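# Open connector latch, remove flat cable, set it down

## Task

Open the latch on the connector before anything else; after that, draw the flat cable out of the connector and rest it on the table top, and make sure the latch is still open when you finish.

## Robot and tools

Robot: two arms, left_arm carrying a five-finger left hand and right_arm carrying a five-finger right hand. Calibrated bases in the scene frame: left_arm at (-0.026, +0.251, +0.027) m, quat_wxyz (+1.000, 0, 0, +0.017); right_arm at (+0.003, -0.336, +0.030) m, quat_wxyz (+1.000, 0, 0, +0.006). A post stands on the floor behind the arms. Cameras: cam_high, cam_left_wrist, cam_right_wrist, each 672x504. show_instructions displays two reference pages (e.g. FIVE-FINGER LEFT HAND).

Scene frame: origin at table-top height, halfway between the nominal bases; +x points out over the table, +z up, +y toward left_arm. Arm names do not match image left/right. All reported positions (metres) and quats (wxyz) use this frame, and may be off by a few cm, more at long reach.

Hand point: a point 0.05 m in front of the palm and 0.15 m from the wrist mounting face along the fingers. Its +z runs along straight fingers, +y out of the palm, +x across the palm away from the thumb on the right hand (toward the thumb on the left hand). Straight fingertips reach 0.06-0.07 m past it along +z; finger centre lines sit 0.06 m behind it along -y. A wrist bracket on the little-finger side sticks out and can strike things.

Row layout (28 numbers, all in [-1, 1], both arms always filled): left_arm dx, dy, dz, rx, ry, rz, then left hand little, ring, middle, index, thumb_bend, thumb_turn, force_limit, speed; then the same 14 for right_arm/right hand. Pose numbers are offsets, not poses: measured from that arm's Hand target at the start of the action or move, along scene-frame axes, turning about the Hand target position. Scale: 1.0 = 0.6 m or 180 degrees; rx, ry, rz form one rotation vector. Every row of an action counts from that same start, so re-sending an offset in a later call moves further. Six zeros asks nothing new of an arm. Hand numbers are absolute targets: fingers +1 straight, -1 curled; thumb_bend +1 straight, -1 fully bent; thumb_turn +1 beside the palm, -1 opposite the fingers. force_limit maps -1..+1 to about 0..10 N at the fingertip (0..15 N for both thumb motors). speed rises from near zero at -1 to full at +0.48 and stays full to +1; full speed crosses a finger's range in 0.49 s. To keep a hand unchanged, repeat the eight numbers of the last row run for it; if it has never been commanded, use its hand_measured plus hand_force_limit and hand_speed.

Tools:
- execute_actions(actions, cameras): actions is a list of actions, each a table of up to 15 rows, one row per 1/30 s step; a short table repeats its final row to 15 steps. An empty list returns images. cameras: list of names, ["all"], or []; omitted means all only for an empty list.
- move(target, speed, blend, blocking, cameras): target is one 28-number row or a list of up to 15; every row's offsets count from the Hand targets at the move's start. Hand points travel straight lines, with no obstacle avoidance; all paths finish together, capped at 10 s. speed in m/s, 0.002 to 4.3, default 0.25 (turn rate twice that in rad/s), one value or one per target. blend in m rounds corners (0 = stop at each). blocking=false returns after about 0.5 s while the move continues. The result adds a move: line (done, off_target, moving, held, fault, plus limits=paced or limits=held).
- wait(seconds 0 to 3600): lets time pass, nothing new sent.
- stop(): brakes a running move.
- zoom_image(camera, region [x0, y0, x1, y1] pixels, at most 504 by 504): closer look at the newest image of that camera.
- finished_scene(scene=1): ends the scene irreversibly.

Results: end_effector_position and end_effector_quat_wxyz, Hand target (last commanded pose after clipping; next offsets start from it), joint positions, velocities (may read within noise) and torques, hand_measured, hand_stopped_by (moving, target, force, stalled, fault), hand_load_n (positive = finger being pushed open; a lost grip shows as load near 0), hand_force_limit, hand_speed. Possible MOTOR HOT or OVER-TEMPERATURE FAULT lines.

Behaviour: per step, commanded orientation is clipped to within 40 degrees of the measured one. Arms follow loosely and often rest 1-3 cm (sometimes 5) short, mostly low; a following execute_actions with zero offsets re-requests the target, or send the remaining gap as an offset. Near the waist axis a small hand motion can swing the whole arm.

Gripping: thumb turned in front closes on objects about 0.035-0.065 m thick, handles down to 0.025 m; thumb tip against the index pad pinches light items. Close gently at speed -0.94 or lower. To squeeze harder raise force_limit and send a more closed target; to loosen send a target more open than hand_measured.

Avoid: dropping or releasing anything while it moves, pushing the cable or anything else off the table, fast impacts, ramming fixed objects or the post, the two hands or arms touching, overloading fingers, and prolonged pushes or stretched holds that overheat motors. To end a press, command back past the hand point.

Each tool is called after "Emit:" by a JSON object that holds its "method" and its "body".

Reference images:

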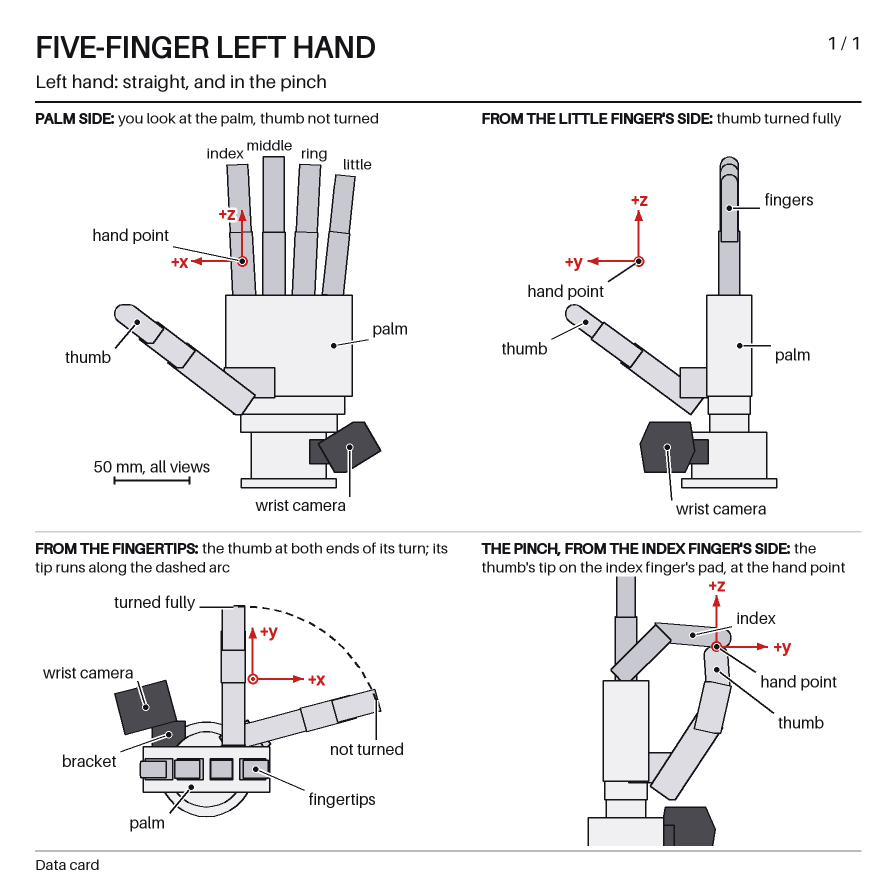

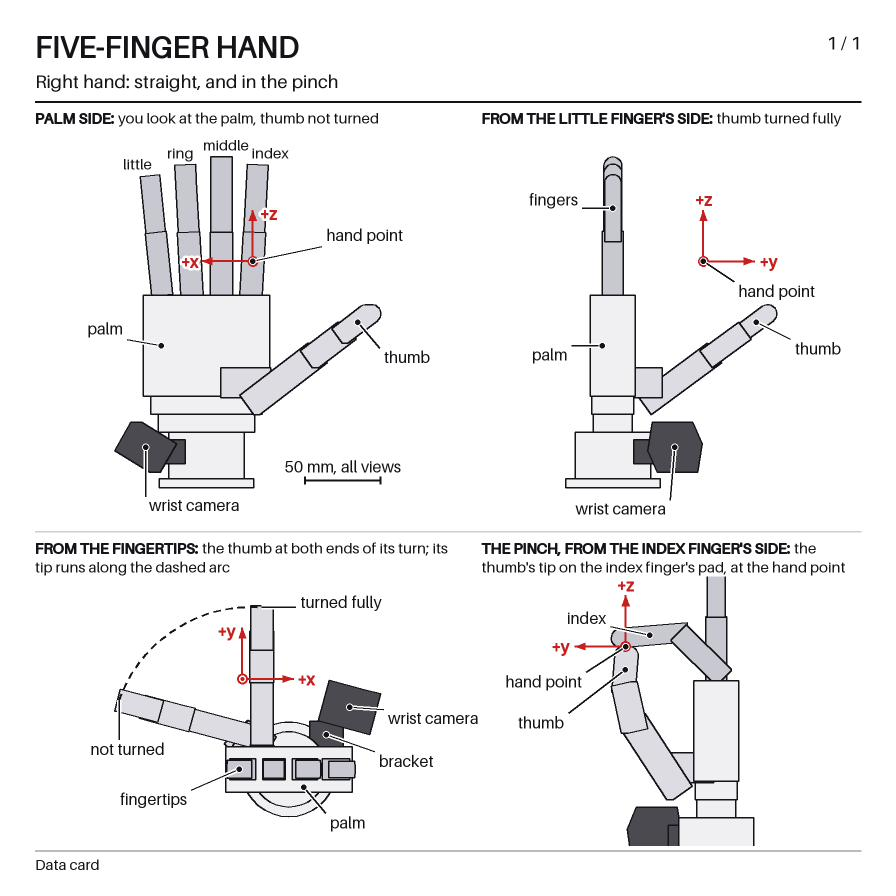

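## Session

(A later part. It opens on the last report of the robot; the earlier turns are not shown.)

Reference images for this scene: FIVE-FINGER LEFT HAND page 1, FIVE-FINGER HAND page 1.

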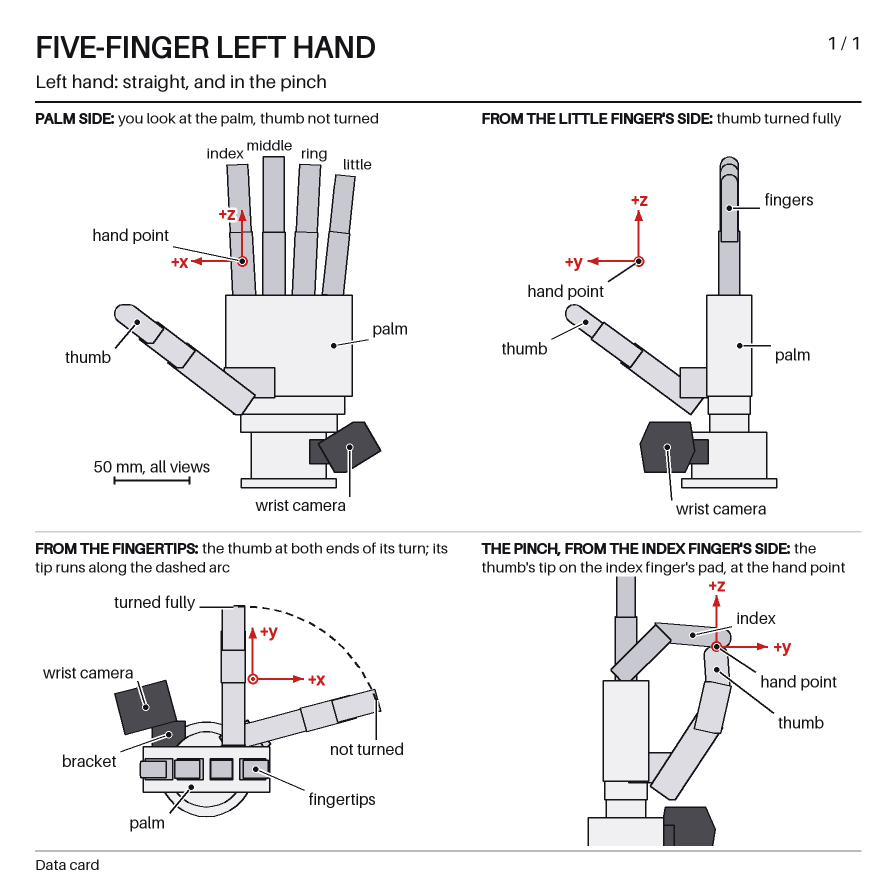

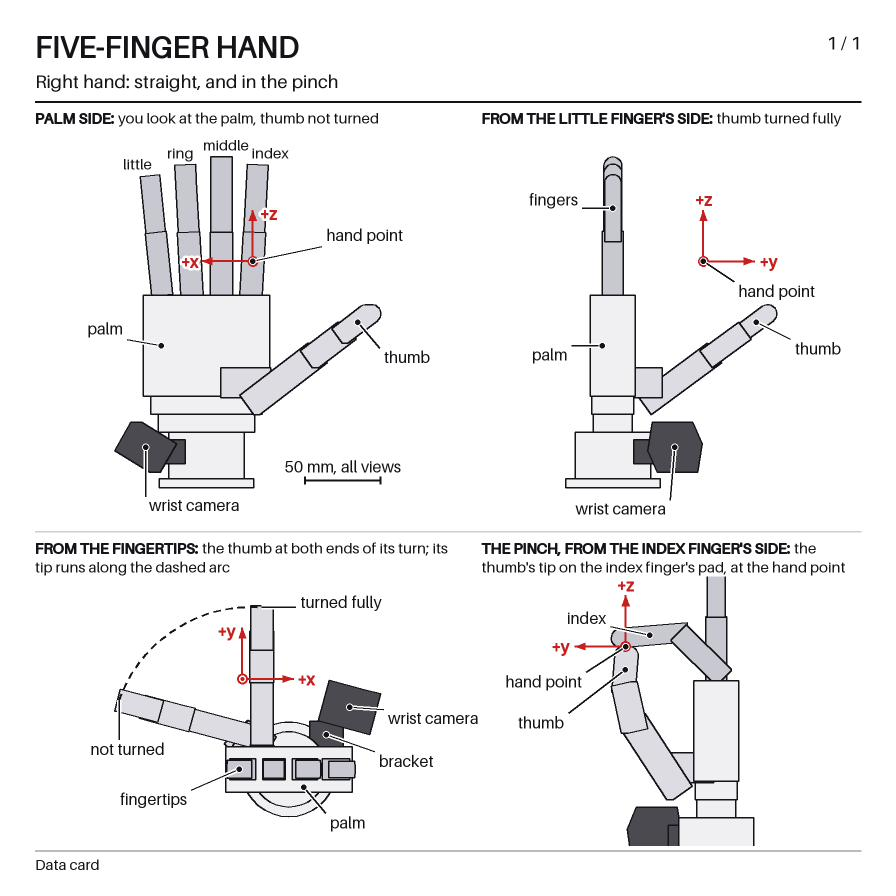

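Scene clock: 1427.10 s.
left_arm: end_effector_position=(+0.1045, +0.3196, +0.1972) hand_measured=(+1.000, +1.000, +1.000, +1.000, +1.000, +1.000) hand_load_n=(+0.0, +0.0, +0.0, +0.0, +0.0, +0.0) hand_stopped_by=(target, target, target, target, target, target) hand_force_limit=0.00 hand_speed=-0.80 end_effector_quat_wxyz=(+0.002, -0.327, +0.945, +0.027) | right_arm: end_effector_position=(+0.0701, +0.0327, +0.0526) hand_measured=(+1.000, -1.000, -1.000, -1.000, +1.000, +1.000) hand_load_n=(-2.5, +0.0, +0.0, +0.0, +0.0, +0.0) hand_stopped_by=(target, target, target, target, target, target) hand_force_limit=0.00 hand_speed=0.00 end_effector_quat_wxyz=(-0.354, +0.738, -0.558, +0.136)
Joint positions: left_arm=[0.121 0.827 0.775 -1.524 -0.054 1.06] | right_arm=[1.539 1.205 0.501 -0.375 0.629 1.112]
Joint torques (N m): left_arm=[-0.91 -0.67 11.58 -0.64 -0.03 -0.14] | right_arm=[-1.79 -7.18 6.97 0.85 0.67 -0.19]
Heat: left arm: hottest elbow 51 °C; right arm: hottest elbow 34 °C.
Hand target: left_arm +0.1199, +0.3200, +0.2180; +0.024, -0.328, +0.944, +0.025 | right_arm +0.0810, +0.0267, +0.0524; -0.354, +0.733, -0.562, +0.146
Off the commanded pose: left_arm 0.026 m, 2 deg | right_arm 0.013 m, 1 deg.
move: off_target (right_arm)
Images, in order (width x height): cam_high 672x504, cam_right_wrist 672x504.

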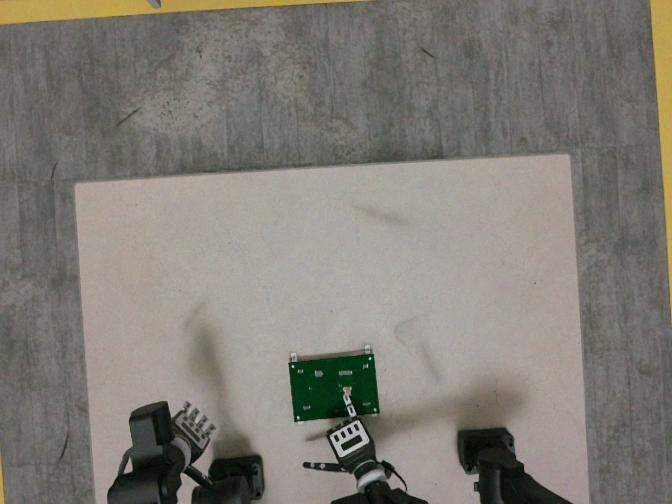

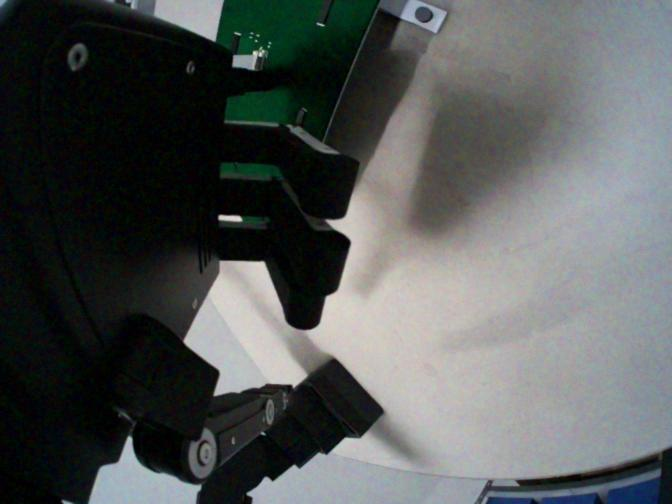

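Emit:
{"method": "move", "body": {"target": [0,0,0,0,0,0,1,1,1,1,1,1,0,-0.8,0,0,0.0083,0,0,0,1,-1,-1,-1,1,1,0,0.0], "speed": 0.03, "cameras": ["cam_right_wrist","cam_high"]}}

Emit:
{"method": "zoom_image", "body": {"camera": "cam_right_wrist", "region": [215, 25, 305, 105]}}

Emit:
{"method": "zoom_image", "body": {"camera": "cam_high", "region": [325, 375, 385, 435]}}

Scene clock: 1432.33 s.
left_arm: end_effector_position=(+0.1045, +0.3196, +0.1972) hand_measured=(+1.000, +1.000, +1.000, +1.000, +1.000, +1.000) hand_load_n=(+0.0, +0.0, +0.0, +0.0, +0.0, +0.0) hand_stopped_by=(target, target, target, target, target, target) hand_force_limit=0.00 hand_speed=-0.80 end_effector_quat_wxyz=(+0.002, -0.327, +0.945, +0.027) | right_arm: end_effector_position=(+0.0745, +0.0318, +0.0560) hand_measured=(+1.000, -1.000, -1.000, -1.000, +1.000, +1.000) hand_load_n=(-1.5, +0.0, +0.0, +0.0, +0.0, -0.5) hand_stopped_by=(target, target, target, target, target, target) hand_force_limit=0.00 hand_speed=0.00 end_effector_quat_wxyz=(-0.356, +0.735, -0.561, +0.139)
Joint positions: left_arm=[0.121 0.827 0.775 -1.524 -0.054 1.06] | right_arm=[1.529 1.194 0.501 -0.38 0.633 1.107]
Joint torques (N m): left_arm=[-0.85 -0.67 11.58 -0.62 -0.03 -0.14] | right_arm=[-1.26 -6.89 7.68 0.39 0.5 -0.13]
Heat: left arm: hottest elbow 51 °C; right arm: hottest elbow 33 °C.
Hand target: left_arm +0.1199, +0.3200, +0.2180; +0.024, -0.328, +0.944, +0.025 | right_arm +0.0811, +0.0267, +0.0573; -0.354, +0.733, -0.562, +0.146
Off the commanded pose: left_arm 0.026 m, 2 deg | right_arm 0.008 m, 1 deg.
move: done
Images, in order (width x height): cam_high 672x504, cam_right_wrist 672x504.

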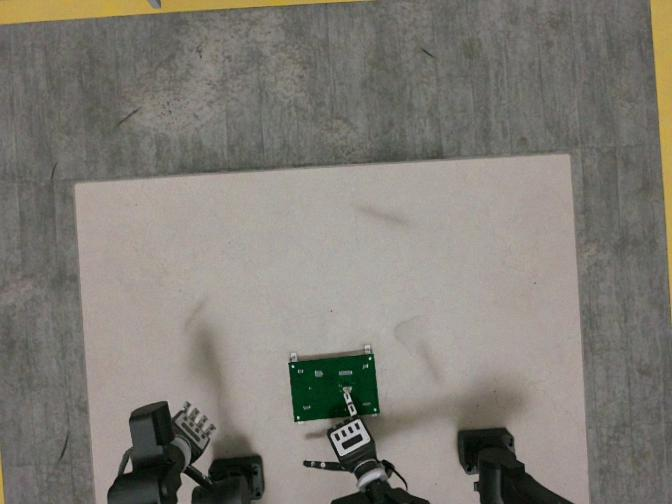

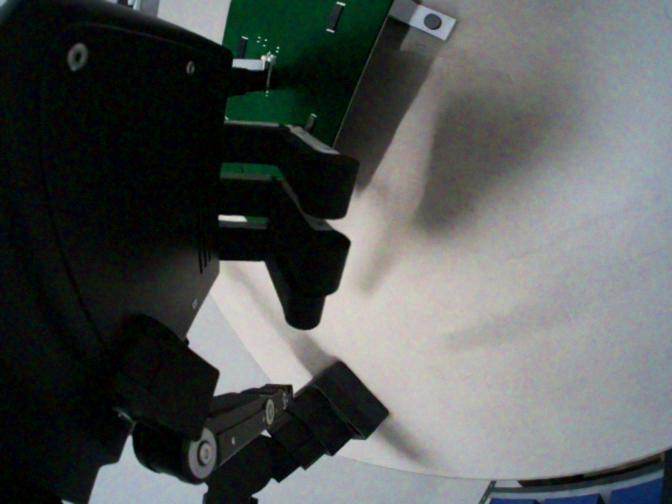

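Scaled by 5.600 from the camera's image (finer frame: 960x720).

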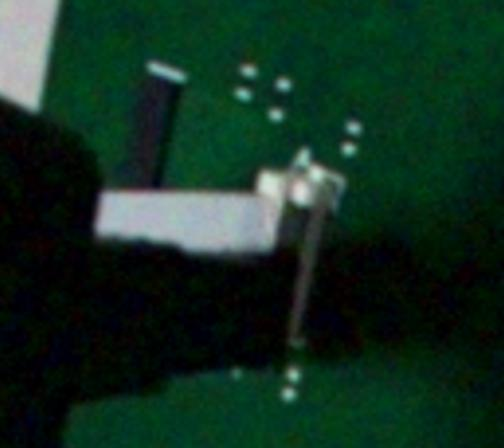

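Scaled by 8.400 from the camera's image (finer frame: 960x720).

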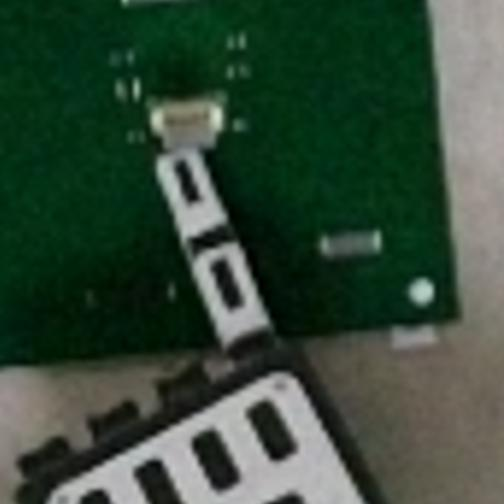

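Emit:
{"method": "zoom_image", "body": {"camera": "cam_right_wrist", "region": [250, 40, 290, 100]}}

Scaled by 8.400 from the camera's image (finer frame: 960x720).

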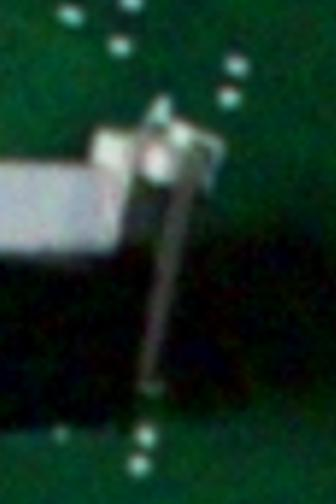

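Emit:
{"method": "move", "body": {"target": [0,0,0,0,0,0,1,1,1,1,1,1,0,-0.8,-0.04,0.01,0.03,0,0,0,1,-1,-1,-1,1,1,0,0.0], "speed": 0.06, "cameras": ["cam_right_wrist","cam_high"]}}

Emit:
{"method": "zoom_image", "body": {"camera": "cam_right_wrist", "region": [235, 20, 305, 100]}}

Scene clock: 1441.93 s.
left_arm: end_effector_position=(+0.1045, +0.3196, +0.1972) hand_measured=(+1.000, +1.000, +1.000, +1.000, +1.000, +1.000) hand_load_n=(+0.0, +0.0, +0.0, +0.0, +0.0, +0.0) hand_stopped_by=(target, target, target, target, target, target) hand_force_limit=0.00 hand_speed=-0.80 end_effector_quat_wxyz=(+0.002, -0.327, +0.945, +0.027) | right_arm: end_effector_position=(+0.0617, +0.0086, +0.0515) hand_measured=(+1.000, -1.000, -1.000, -1.000, +1.000, +1.000) hand_load_n=(+0.0, +0.0, +0.0, +0.0, +0.0, +0.0) hand_stopped_by=(target, target, target, target, target, target) hand_force_limit=0.00 hand_speed=0.00 end_effector_quat_wxyz=(-0.333, +0.742, -0.559, +0.164)
Joint positions: left_arm=[0.121 0.827 0.775 -1.524 -0.054 1.06] | right_arm=[1.587 1.174 0.501 -0.515 0.673 1.184]
Joint torques (N m): left_arm=[-0.85 -0.79 11.59 -0.62 -0.03 -0.14] | right_arm=[1.26 -6.89 12.01 0.32 0.46 0.05]
Heat: left arm: hottest elbow 51 °C; right arm: hottest elbow 33 °C.
Hand target: left_arm +0.1199, +0.3200, +0.2180; +0.024, -0.328, +0.944, +0.025 | right_arm +0.0571, +0.0326, +0.0753; -0.354, +0.733, -0.562, +0.146
Off the commanded pose: left_arm 0.026 m, 2 deg | right_arm 0.034 m, 3 deg.
move: off_target (right_arm)
Images, in order (width x height): cam_high 672x504, cam_right_wrist 672x504.

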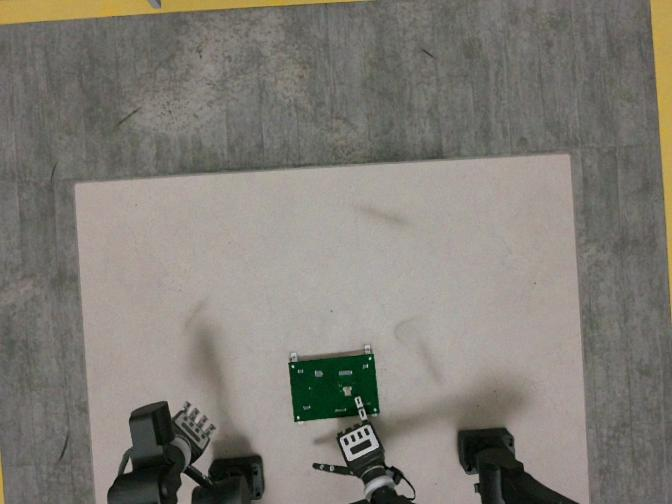

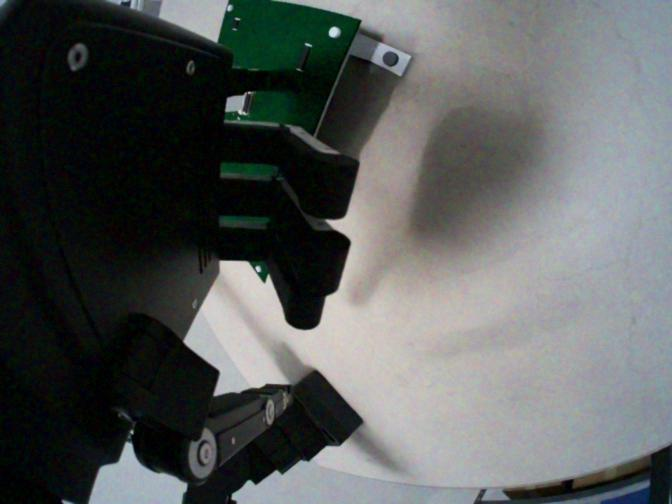

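Scaled by 6.300 from the camera's image (finer frame: 960x720).

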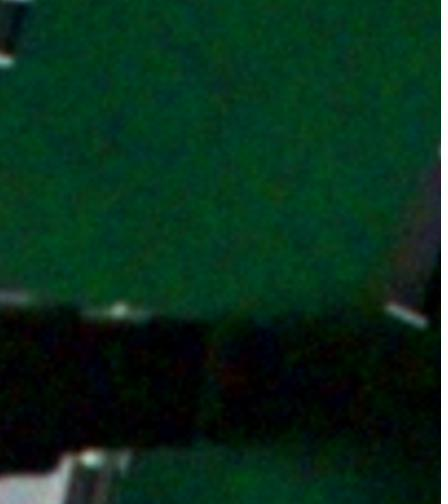

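Emit:
{"method": "zoom_image", "body": {"camera": "cam_right_wrist", "region": [215, 80, 275, 125]}}

Scaled by 8.400 from the camera's image (finer frame: 960x720).

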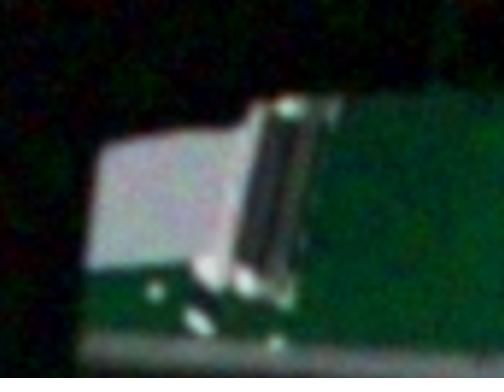

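Emit:
{"method": "move", "body": {"target": [[0,0,0,0,0,0,1,1,1,1,1,1,0,-0.8,-0.02,0,0.16,0,0,0,1,-1,-1,-1,1,1,0,0.0],[0,0,0,0,0,0,1,1,1,1,1,1,0,-0.8,-0.02,-0.12,0.22,-0.3396,-0.034,0.3143,1,-1,-1,-1,1,1,0,0.0]], "speed": 0.12, "cameras": ["cam_right_wrist","cam_high"]}}

Scene clock: 1620.83 s.
left_arm: end_effector_position=(+0.1045, +0.3196, +0.1972) hand_measured=(+1.000, +1.000, +1.000, +1.000, +1.000, +1.000) hand_load_n=(+0.0, +0.0, +0.0, +0.0, -0.5, +0.0) hand_stopped_by=(target, target, target, target, target, target) hand_force_limit=0.00 hand_speed=-0.80 end_effector_quat_wxyz=(+0.002, -0.327, +0.945, +0.027) | right_arm: end_effector_position=(+0.0490, -0.0558, +0.1934) hand_measured=(+1.000, -1.000, -1.000, -1.000, +1.000, +1.000) hand_load_n=(+0.0, +0.5, +0.0, +0.0, +0.0, +0.0) hand_stopped_by=(target, target, target, target, target, target) hand_force_limit=0.00 hand_speed=0.00 end_effector_quat_wxyz=(+0.016, +0.966, -0.007, +0.260)
Joint positions: left_arm=[0.121 0.827 0.775 -1.524 -0.054 1.06] | right_arm=[1.627 1.292 1.043 -1.4 0.521 0.102]
Joint torques (N m): left_arm=[-0.91 -0.73 11.54 -0.64 -0.03 -0.15] | right_arm=[1.44 -7.65 13.07 -0.36 0.41 -0.15]
Heat: left arm: hottest elbow 52 °C; right arm: hottest elbow 40 °C.
Hand target: left_arm +0.1199, +0.3200, +0.2180; +0.024, -0.328, +0.944, +0.025 | right_arm +0.0450, -0.0393, +0.2074; +0.000, +0.966, +0.000, +0.259
Off the commanded pose: left_arm 0.026 m, 2 deg | right_arm 0.022 m, 2 deg.
move: off_target (right_arm)
Images, in order (width x height): cam_high 672x504, cam_right_wrist 672x504.

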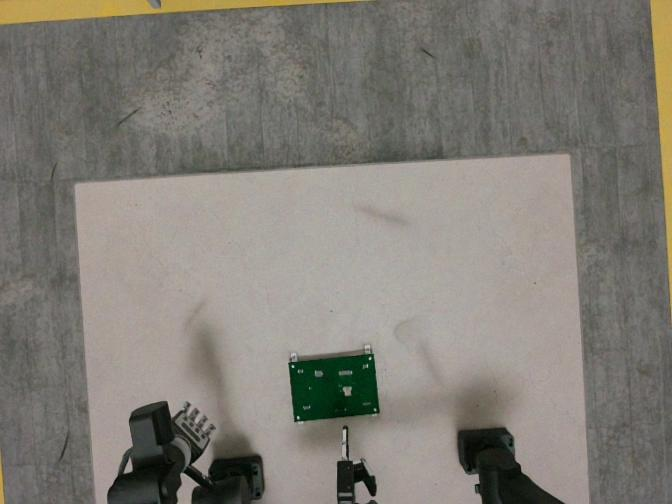

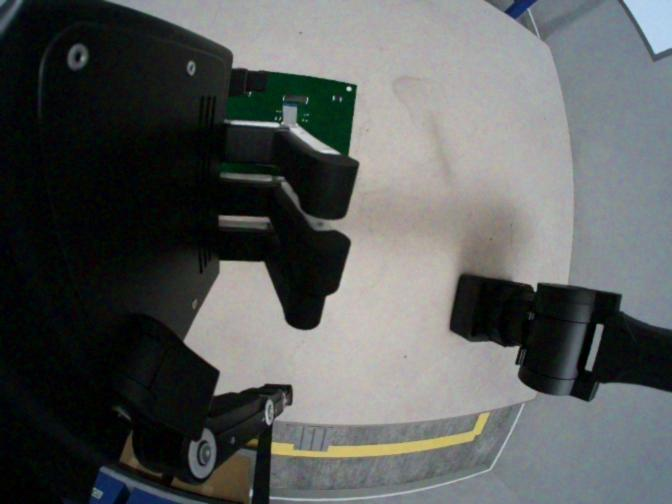

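Emit:
{"method": "zoom_image", "body": {"camera": "cam_right_wrist", "region": [215, 55, 375, 175]}}

Scaled by 3.150 from the camera's image (finer frame: 960x720).

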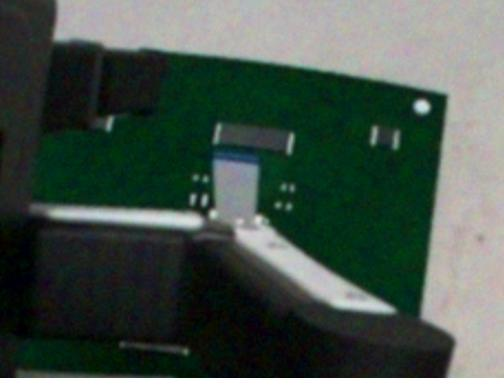

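Emit:
{"method": "move", "body": {"target": [0,0,0,0,0,0,1,1,1,1,1,1,0,-0.8,0.0137,-0.0227,-0.1903,0,0,0,1,-1,-1,-1,1,1,0,0.0], "speed": 0.08, "cameras": ["cam_right_wrist","cam_high"]}}

Emit:
{"method": "zoom_image", "body": {"camera": "cam_high", "region": [325, 375, 385, 435]}}

Emit:
{"method": "zoom_image", "body": {"camera": "cam_right_wrist", "region": [215, 30, 335, 120]}}

Scene clock: 1646.50 s.
left_arm: end_effector_position=(+0.1045, +0.3196, +0.1972) hand_measured=(+1.000, +1.000, +1.000, +1.000, +1.000, +1.000) hand_load_n=(+0.0, +0.0, +0.0, +0.0, +0.0, +0.0) hand_stopped_by=(target, target, target, target, target, target) hand_force_limit=0.00 hand_speed=-0.80 end_effector_quat_wxyz=(+0.002, -0.327, +0.945, +0.027) | right_arm: end_effector_position=(+0.0500, -0.0524, +0.0968) hand_measured=(+1.000, -1.000, -1.000, -1.000, +1.000, +1.000) hand_load_n=(+0.0, +0.0, +0.0, +0.0, +0.0, +0.0) hand_stopped_by=(target, target, target, target, target, target) hand_force_limit=0.00 hand_speed=0.00 end_effector_quat_wxyz=(-0.003, +0.966, -0.001, +0.258)
Joint positions: left_arm=[0.121 0.827 0.775 -1.524 -0.054 1.06] | right_arm=[1.627 1.374 0.853 -1.083 0.521 0.078]
Joint torques (N m): left_arm=[-0.85 -0.73 11.59 -0.64 -0.02 -0.14] | right_arm=[-0.56 -8.41 7.39 0.43 0.41 -0.16]
Heat: left arm: hottest elbow 52 °C; right arm: hottest elbow 42 °C.
Hand target: left_arm +0.1199, +0.3200, +0.2180; +0.024, -0.328, +0.944, +0.025 | right_arm +0.0532, -0.0529, +0.0931; +0.000, +0.966, +0.000, +0.259
Off the commanded pose: left_arm 0.026 m, 2 deg | right_arm 0.005 m, 0 deg.
move: done
Images, in order (width x height): cam_high 672x504, cam_right_wrist 672x504.

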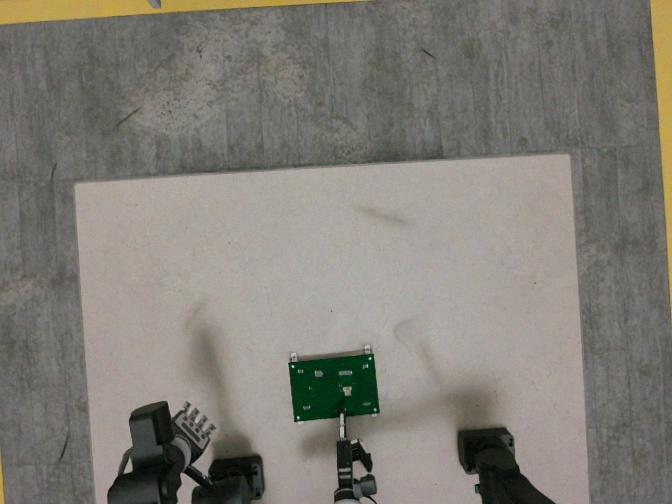

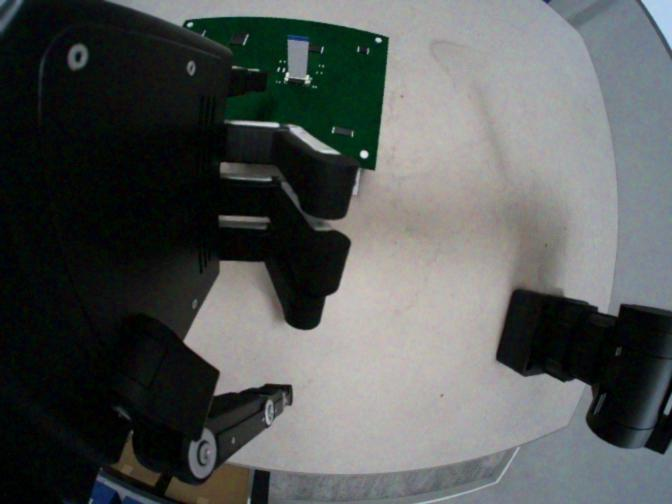

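Scaled by 8.400 from the camera's image (finer frame: 960x720).

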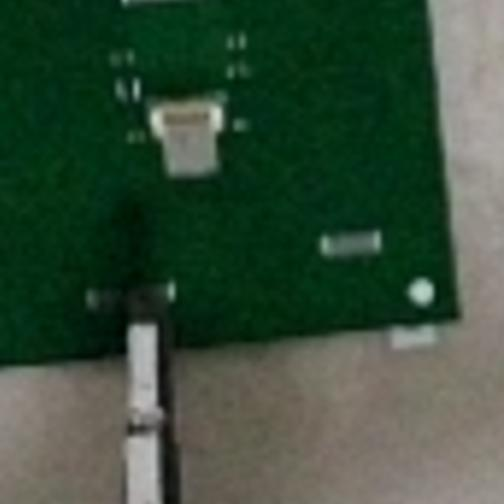

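Scaled by 4.200 from the camera's image (finer frame: 960x720).

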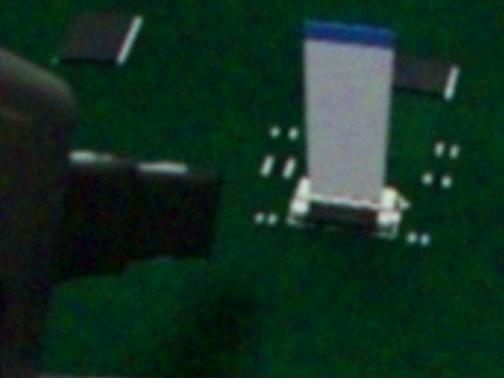

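Emit:
{"method": "zoom_image", "body": {"camera": "cam_right_wrist", "region": [275, 60, 325, 100]}}

Scaled by 10.080 from the camera's image (finer frame: 960x720).

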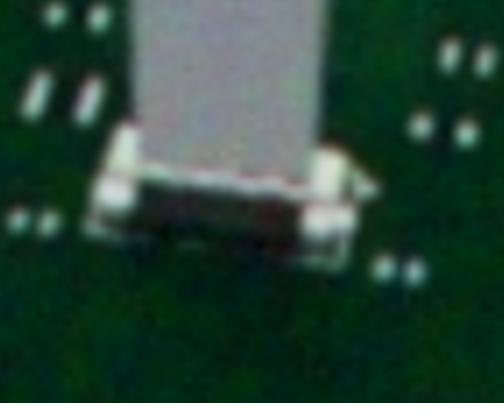

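Emit:
{"method": "move", "body": {"target": [[0,0,0,0,0,0,1,1,1,1,1,1,0,-0.8,0.03,-0.02,0.045,0,0.1389,0,1,-1,-1,-1,1,1,0,0.0],[0,0,0,0,0,0,1,1,1,1,1,1,0,-0.8,0.0415,-0.0318,0.0113,0,0.1389,0,1,-1,-1,-1,1,1,0,0.0]], "speed": 0.08, "cameras": ["cam_right_wrist","cam_high"]}}

Emit:
{"method": "zoom_image", "body": {"camera": "cam_high", "region": [325, 375, 385, 435]}}

Emit:
{"method": "zoom_image", "body": {"camera": "cam_right_wrist", "region": [225, 30, 325, 110]}}

Scene clock: 1678.07 s.
left_arm: end_effector_position=(+0.1045, +0.3196, +0.1972) hand_measured=(+1.000, +1.000, +1.000, +1.000, +1.000, +1.000) hand_load_n=(+0.0, +0.0, +0.0, +0.0, -0.5, +0.0) hand_stopped_by=(target, target, target, target, target, target) hand_force_limit=0.00 hand_speed=-0.80 end_effector_quat_wxyz=(+0.002, -0.327, +0.945, +0.027) | right_arm: end_effector_position=(+0.0744, -0.0722, +0.1014) hand_measured=(+1.000, -1.000, -1.000, -1.000, +1.000, +1.000) hand_load_n=(+0.0, +0.0, +0.0, +0.5, +0.0, +0.0) hand_stopped_by=(target, target, target, target, target, target) hand_force_limit=0.00 hand_speed=0.00 end_effector_quat_wxyz=(+0.004, +0.999, +0.002, +0.044)
Joint positions: left_arm=[0.121 0.827 0.775 -1.524 -0.054 1.06] | right_arm=[1.304 1.322 0.853 -1.086 0.087 -0.259]
Joint torques (N m): left_arm=[-0.85 -0.62 11.59 -0.62 -0.02 -0.13] | right_arm=[-0.85 -8.29 7.75 0.49 -0.05 -0.15]
Heat: left arm: hottest elbow 52 °C; right arm: hottest elbow 39 °C.
Hand target: left_arm +0.1199, +0.3200, +0.2180; +0.024, -0.328, +0.944, +0.025 | right_arm +0.0781, -0.0720, +0.0999; +0.000, +0.999, +0.000, +0.044
Off the commanded pose: left_arm 0.026 m, 2 deg | right_arm 0.004 m, 0 deg.
move: done
Images, in order (width x height): cam_high 672x504, cam_right_wrist 672x504.

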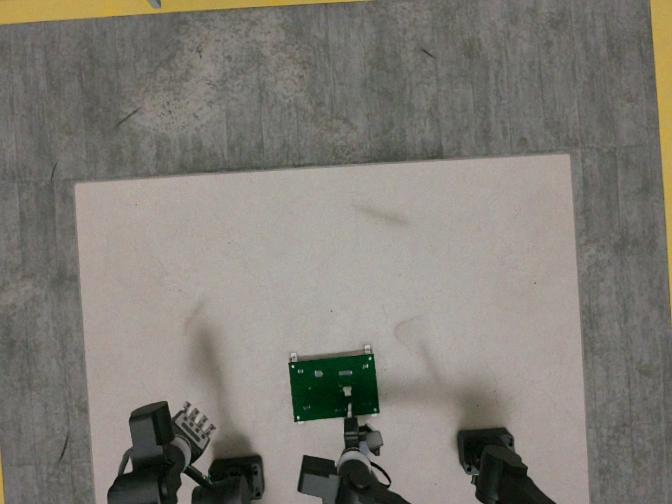

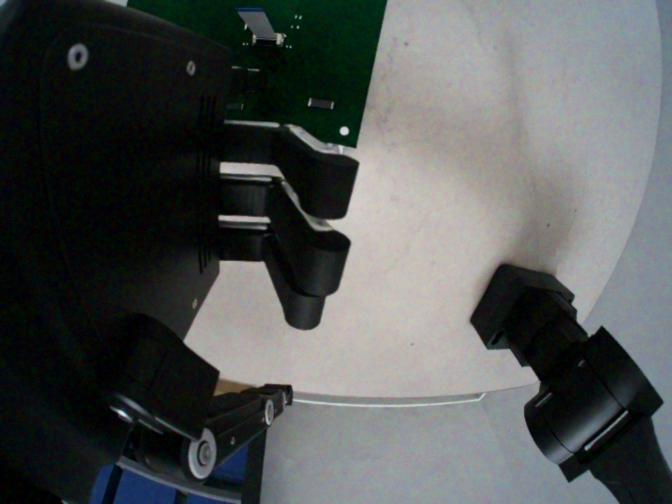

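Scaled by 8.400 from the camera's image (finer frame: 960x720).

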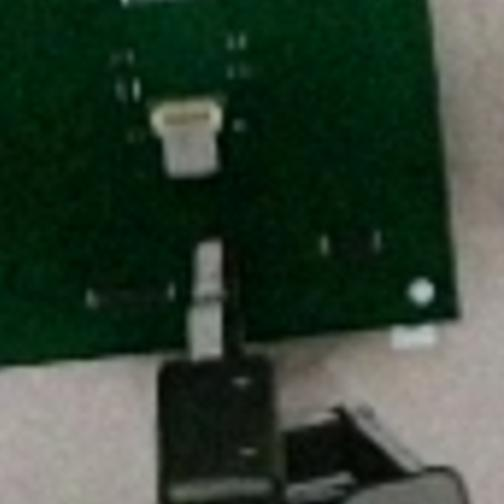

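Scaled by 5.040 from the camera's image (finer frame: 960x720).

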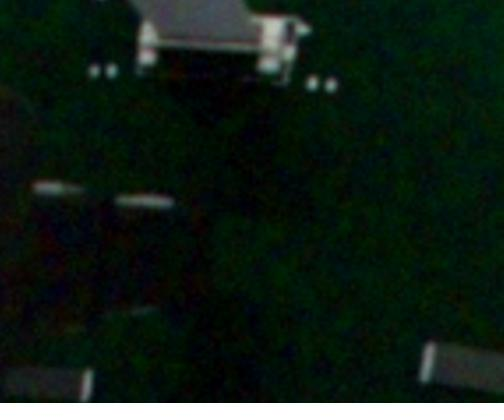

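Emit:
{"method": "move", "body": {"target": [0,0,0,0,0,0,1,1,1,1,1,1,0,-0.8,0,0.0075,-0.0167,0,0,0,1,-1,-1,-1,1,1,0,0.0], "speed": 0.04, "cameras": ["cam_right_wrist","cam_high"]}}

Emit:
{"method": "zoom_image", "body": {"camera": "cam_high", "region": [325, 375, 385, 435]}}

Emit:
{"method": "zoom_image", "body": {"camera": "cam_right_wrist", "region": [225, 30, 325, 110]}}

Scene clock: 1702.33 s.
left_arm: end_effector_position=(+0.1045, +0.3196, +0.1972) hand_measured=(+1.000, +1.000, +1.000, +1.000, +1.000, +1.000) hand_load_n=(+0.0, +0.0, +0.0, +0.0, -0.5, +0.0) hand_stopped_by=(target, target, target, target, target, target) hand_force_limit=0.00 hand_speed=-0.80 end_effector_quat_wxyz=(+0.002, -0.327, +0.945, +0.027) | right_arm: end_effector_position=(+0.0762, -0.0652, +0.0955) hand_measured=(+1.000, -1.000, -1.000, -1.000, +1.000, +1.000) hand_load_n=(+0.0, +0.0, +0.0, +0.0, +0.0, +0.0) hand_stopped_by=(target, target, target, target, target, target) hand_force_limit=0.00 hand_speed=0.00 end_effector_quat_wxyz=(-0.003, +0.999, +0.001, +0.046)
Joint positions: left_arm=[0.121 0.827 0.775 -1.524 -0.054 1.06] | right_arm=[1.304 1.339 0.853 -1.056 0.087 -0.259]
Joint torques (N m): left_arm=[-0.79 -0.67 11.59 -0.64 -0.03 -0.14] | right_arm=[-0.62 -8.12 7.25 0.43 -0.07 -0.11]
Heat: left arm: hottest elbow 53 °C; right arm: hottest elbow 37 °C.
Hand target: left_arm +0.1199, +0.3200, +0.2180; +0.024, -0.328, +0.944, +0.025 | right_arm +0.0781, -0.0676, +0.0899; +0.000, +0.999, +0.000, +0.044
Off the commanded pose: left_arm 0.026 m, 2 deg | right_arm 0.006 m, 0 deg.
move: done
Images, in order (width x height): cam_high 672x504, cam_right_wrist 672x504.

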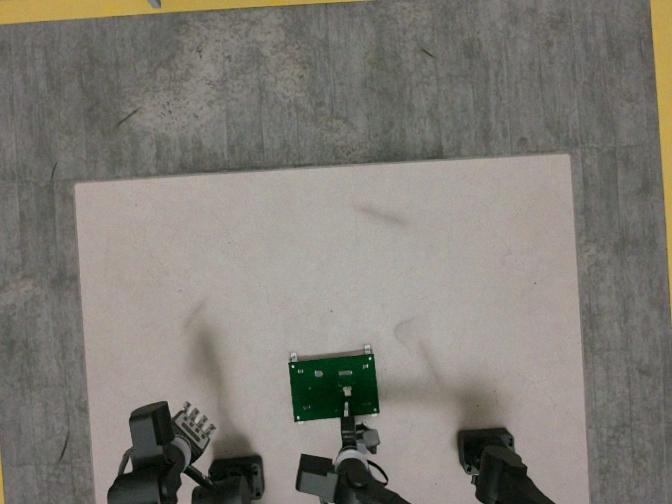

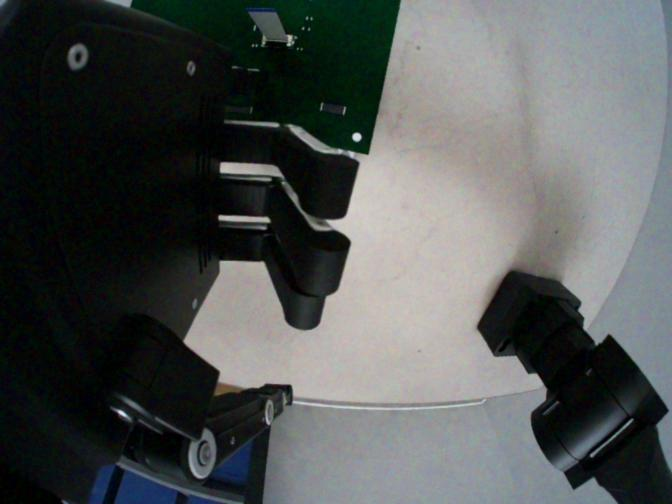

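Scaled by 8.400 from the camera's image (finer frame: 960x720).

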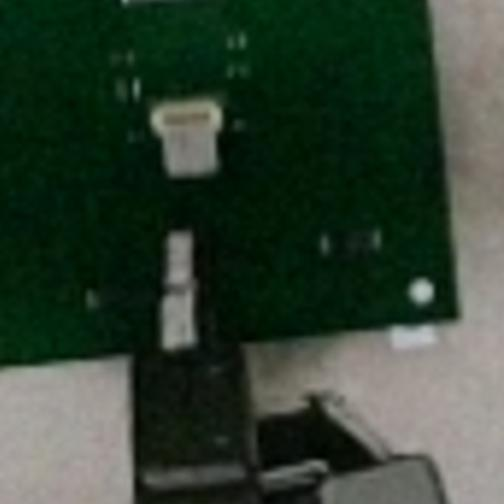

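Scaled by 5.040 from the camera's image (finer frame: 960x720).

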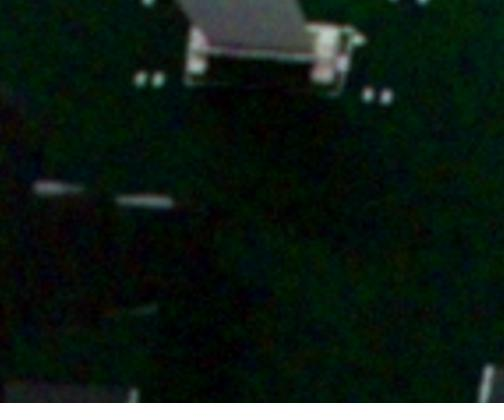

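Emit:
{"method": "move", "body": {"target": [0,0,0,0,0,0,1,1,1,1,1,1,0,-0.8,0.01,-0.005,-0.006,0,0,0,1,-1,-1,-1,1,1,0,0.0], "speed": 0.03, "cameras": ["cam_right_wrist","cam_high"]}}

Emit:
{"method": "zoom_image", "body": {"camera": "cam_high", "region": [325, 375, 385, 435]}}

Emit:
{"method": "zoom_image", "body": {"camera": "cam_right_wrist", "region": [225, 30, 325, 110]}}

Scene clock: 1712.03 s.
left_arm: end_effector_position=(+0.1045, +0.3196, +0.1972) hand_measured=(+1.000, +1.000, +1.000, +1.000, +1.000, +1.000) hand_load_n=(+0.0, +0.0, +0.0, +0.0, +0.0, +0.0) hand_stopped_by=(target, target, target, target, target, target) hand_force_limit=0.00 hand_speed=-0.80 end_effector_quat_wxyz=(+0.002, -0.327, +0.945, +0.027) | right_arm: end_effector_position=(+0.0807, -0.0688, +0.0914) hand_measured=(+1.000, -1.000, -1.000, -1.000, +1.000, +1.000) hand_load_n=(+0.0, +0.5, +0.0, +0.0, +0.0, +0.0) hand_stopped_by=(target, target, target, target, target, target) hand_force_limit=0.00 hand_speed=0.00 end_effector_quat_wxyz=(-0.003, +0.999, +0.001, +0.045)
Joint positions: left_arm=[0.121 0.827 0.775 -1.524 -0.054 1.06] | right_arm=[1.288 1.339 0.841 -1.043 0.086 -0.274]
Joint torques (N m): left_arm=[-0.79 -0.67 11.56 -0.62 -0.03 -0.14] | right_arm=[-0.79 -7.65 7.58 0.47 -0.04 -0.15]
Heat: left arm: hottest elbow 53 °C; right arm: hottest elbow 37 °C.
Hand target: left_arm +0.1199, +0.3200, +0.2180; +0.024, -0.328, +0.944, +0.025 | right_arm +0.0841, -0.0706, +0.0863; +0.000, +0.999, +0.000, +0.044
Off the commanded pose: left_arm 0.026 m, 2 deg | right_arm 0.006 m, 0 deg.
move: done
Images, in order (width x height): cam_high 672x504, cam_right_wrist 672x504.

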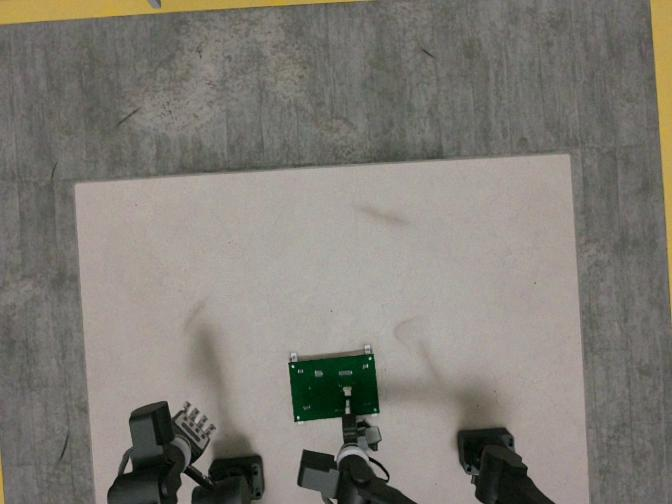

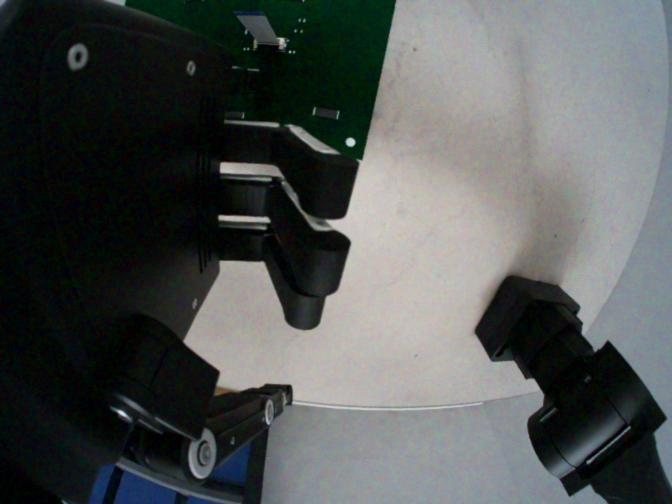

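Scaled by 8.400 from the camera's image (finer frame: 960x720).

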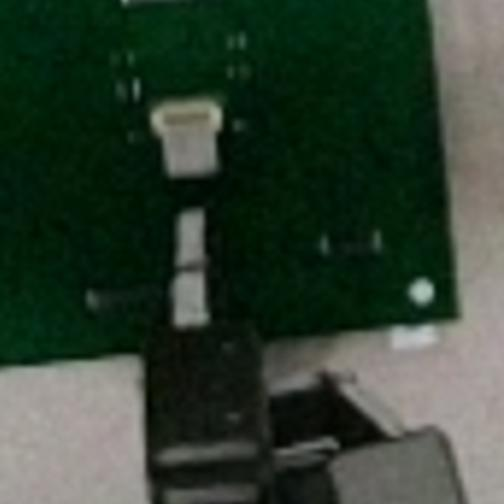

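Scaled by 5.040 from the camera's image (finer frame: 960x720).

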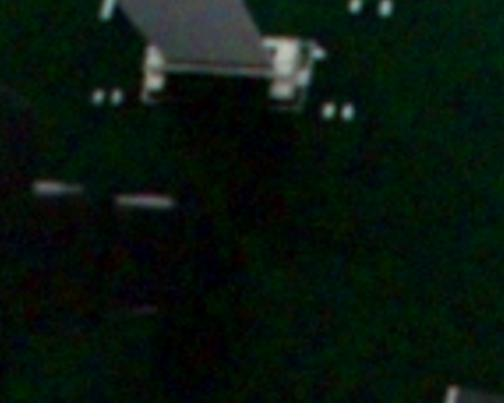

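Emit:
{"method": "move", "body": {"target": [0,0,0,0,0,0,1,1,1,1,1,1,0,-0.8,0.008,-0.0,-0.0035,0,0,0,1,-1,-1,-1,1,1,0,0.0], "speed": 0.03, "cameras": ["cam_right_wrist","cam_high"]}}

Emit:
{"method": "zoom_image", "body": {"camera": "cam_high", "region": [325, 375, 385, 435]}}

Emit:
{"method": "zoom_image", "body": {"camera": "cam_right_wrist", "region": [225, 30, 325, 110]}}

Scene clock: 1716.63 s.
left_arm: end_effector_position=(+0.1045, +0.3196, +0.1972) hand_measured=(+1.000, +1.000, +1.000, +1.000, +1.000, +1.000) hand_load_n=(+0.0, +0.0, +0.0, +0.0, +0.0, +0.0) hand_stopped_by=(target, target, target, target, target, target) hand_force_limit=0.00 hand_speed=-0.80 end_effector_quat_wxyz=(+0.002, -0.327, +0.945, +0.027) | right_arm: end_effector_position=(+0.0856, -0.0687, +0.0893) hand_measured=(+1.000, -1.000, -1.000, -1.000, +1.000, +1.000) hand_load_n=(+0.0, +0.5, +0.0, +0.0, +0.0, +0.0) hand_stopped_by=(target, target, target, target, target, target) hand_force_limit=0.00 hand_speed=0.00 end_effector_quat_wxyz=(-0.003, +0.999, +0.001, +0.045)
Joint positions: left_arm=[0.121 0.827 0.775 -1.524 -0.054 1.06] | right_arm=[1.274 1.345 0.841 -1.035 0.085 -0.288]
Joint torques (N m): left_arm=[-0.85 -0.62 11.56 -0.64 -0.03 -0.14] | right_arm=[-0.67 -7.71 7.38 0.49 -0.05 -0.13]
Heat: left arm: hottest elbow 53 °C; right arm: hottest elbow 37 °C.
Hand target: left_arm +0.1199, +0.3200, +0.2180; +0.024, -0.328, +0.944, +0.025 | right_arm +0.0889, -0.0706, +0.0841; +0.000, +0.999, +0.000, +0.044
Off the commanded pose: left_arm 0.026 m, 2 deg | right_arm 0.006 m, 0 deg.
move: done
Images, in order (width x height): cam_high 672x504, cam_right_wrist 672x504.

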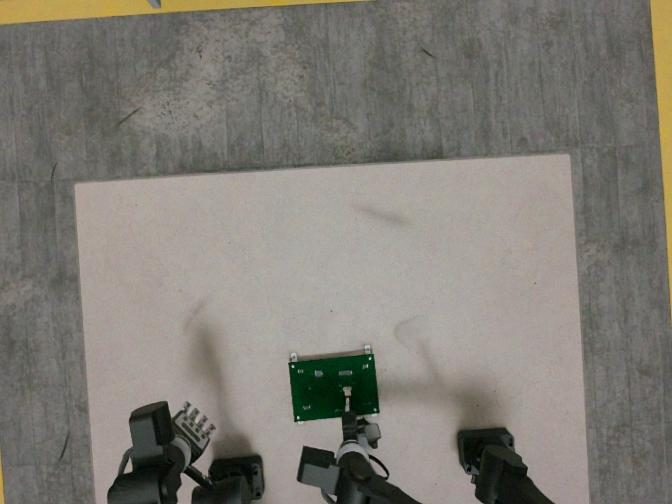

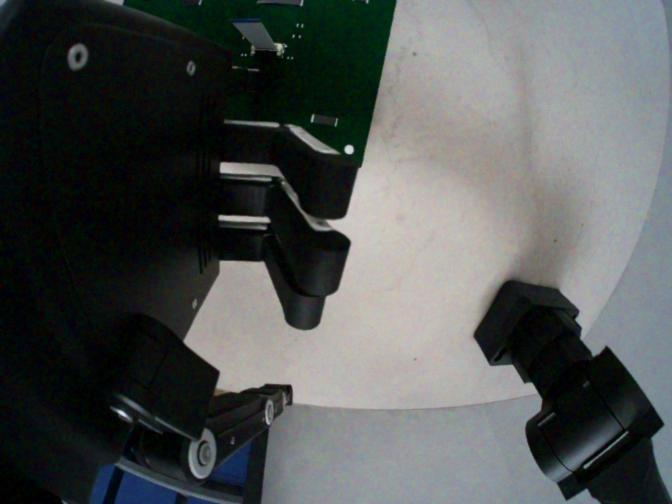

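Scaled by 8.400 from the camera's image (finer frame: 960x720).

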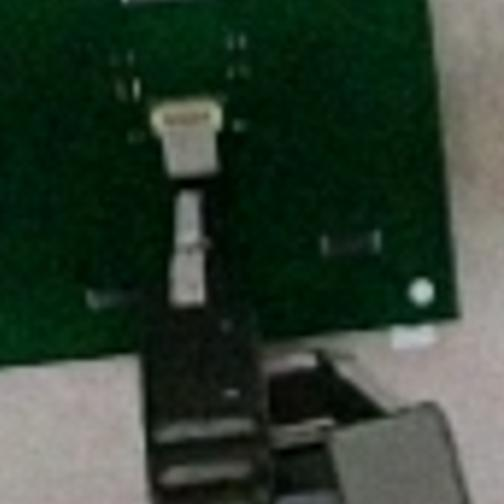

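Scaled by 5.040 from the camera's image (finer frame: 960x720).

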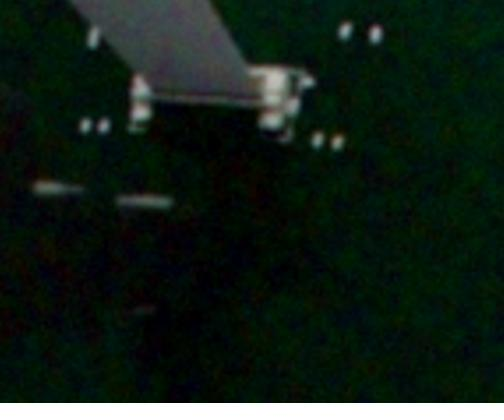

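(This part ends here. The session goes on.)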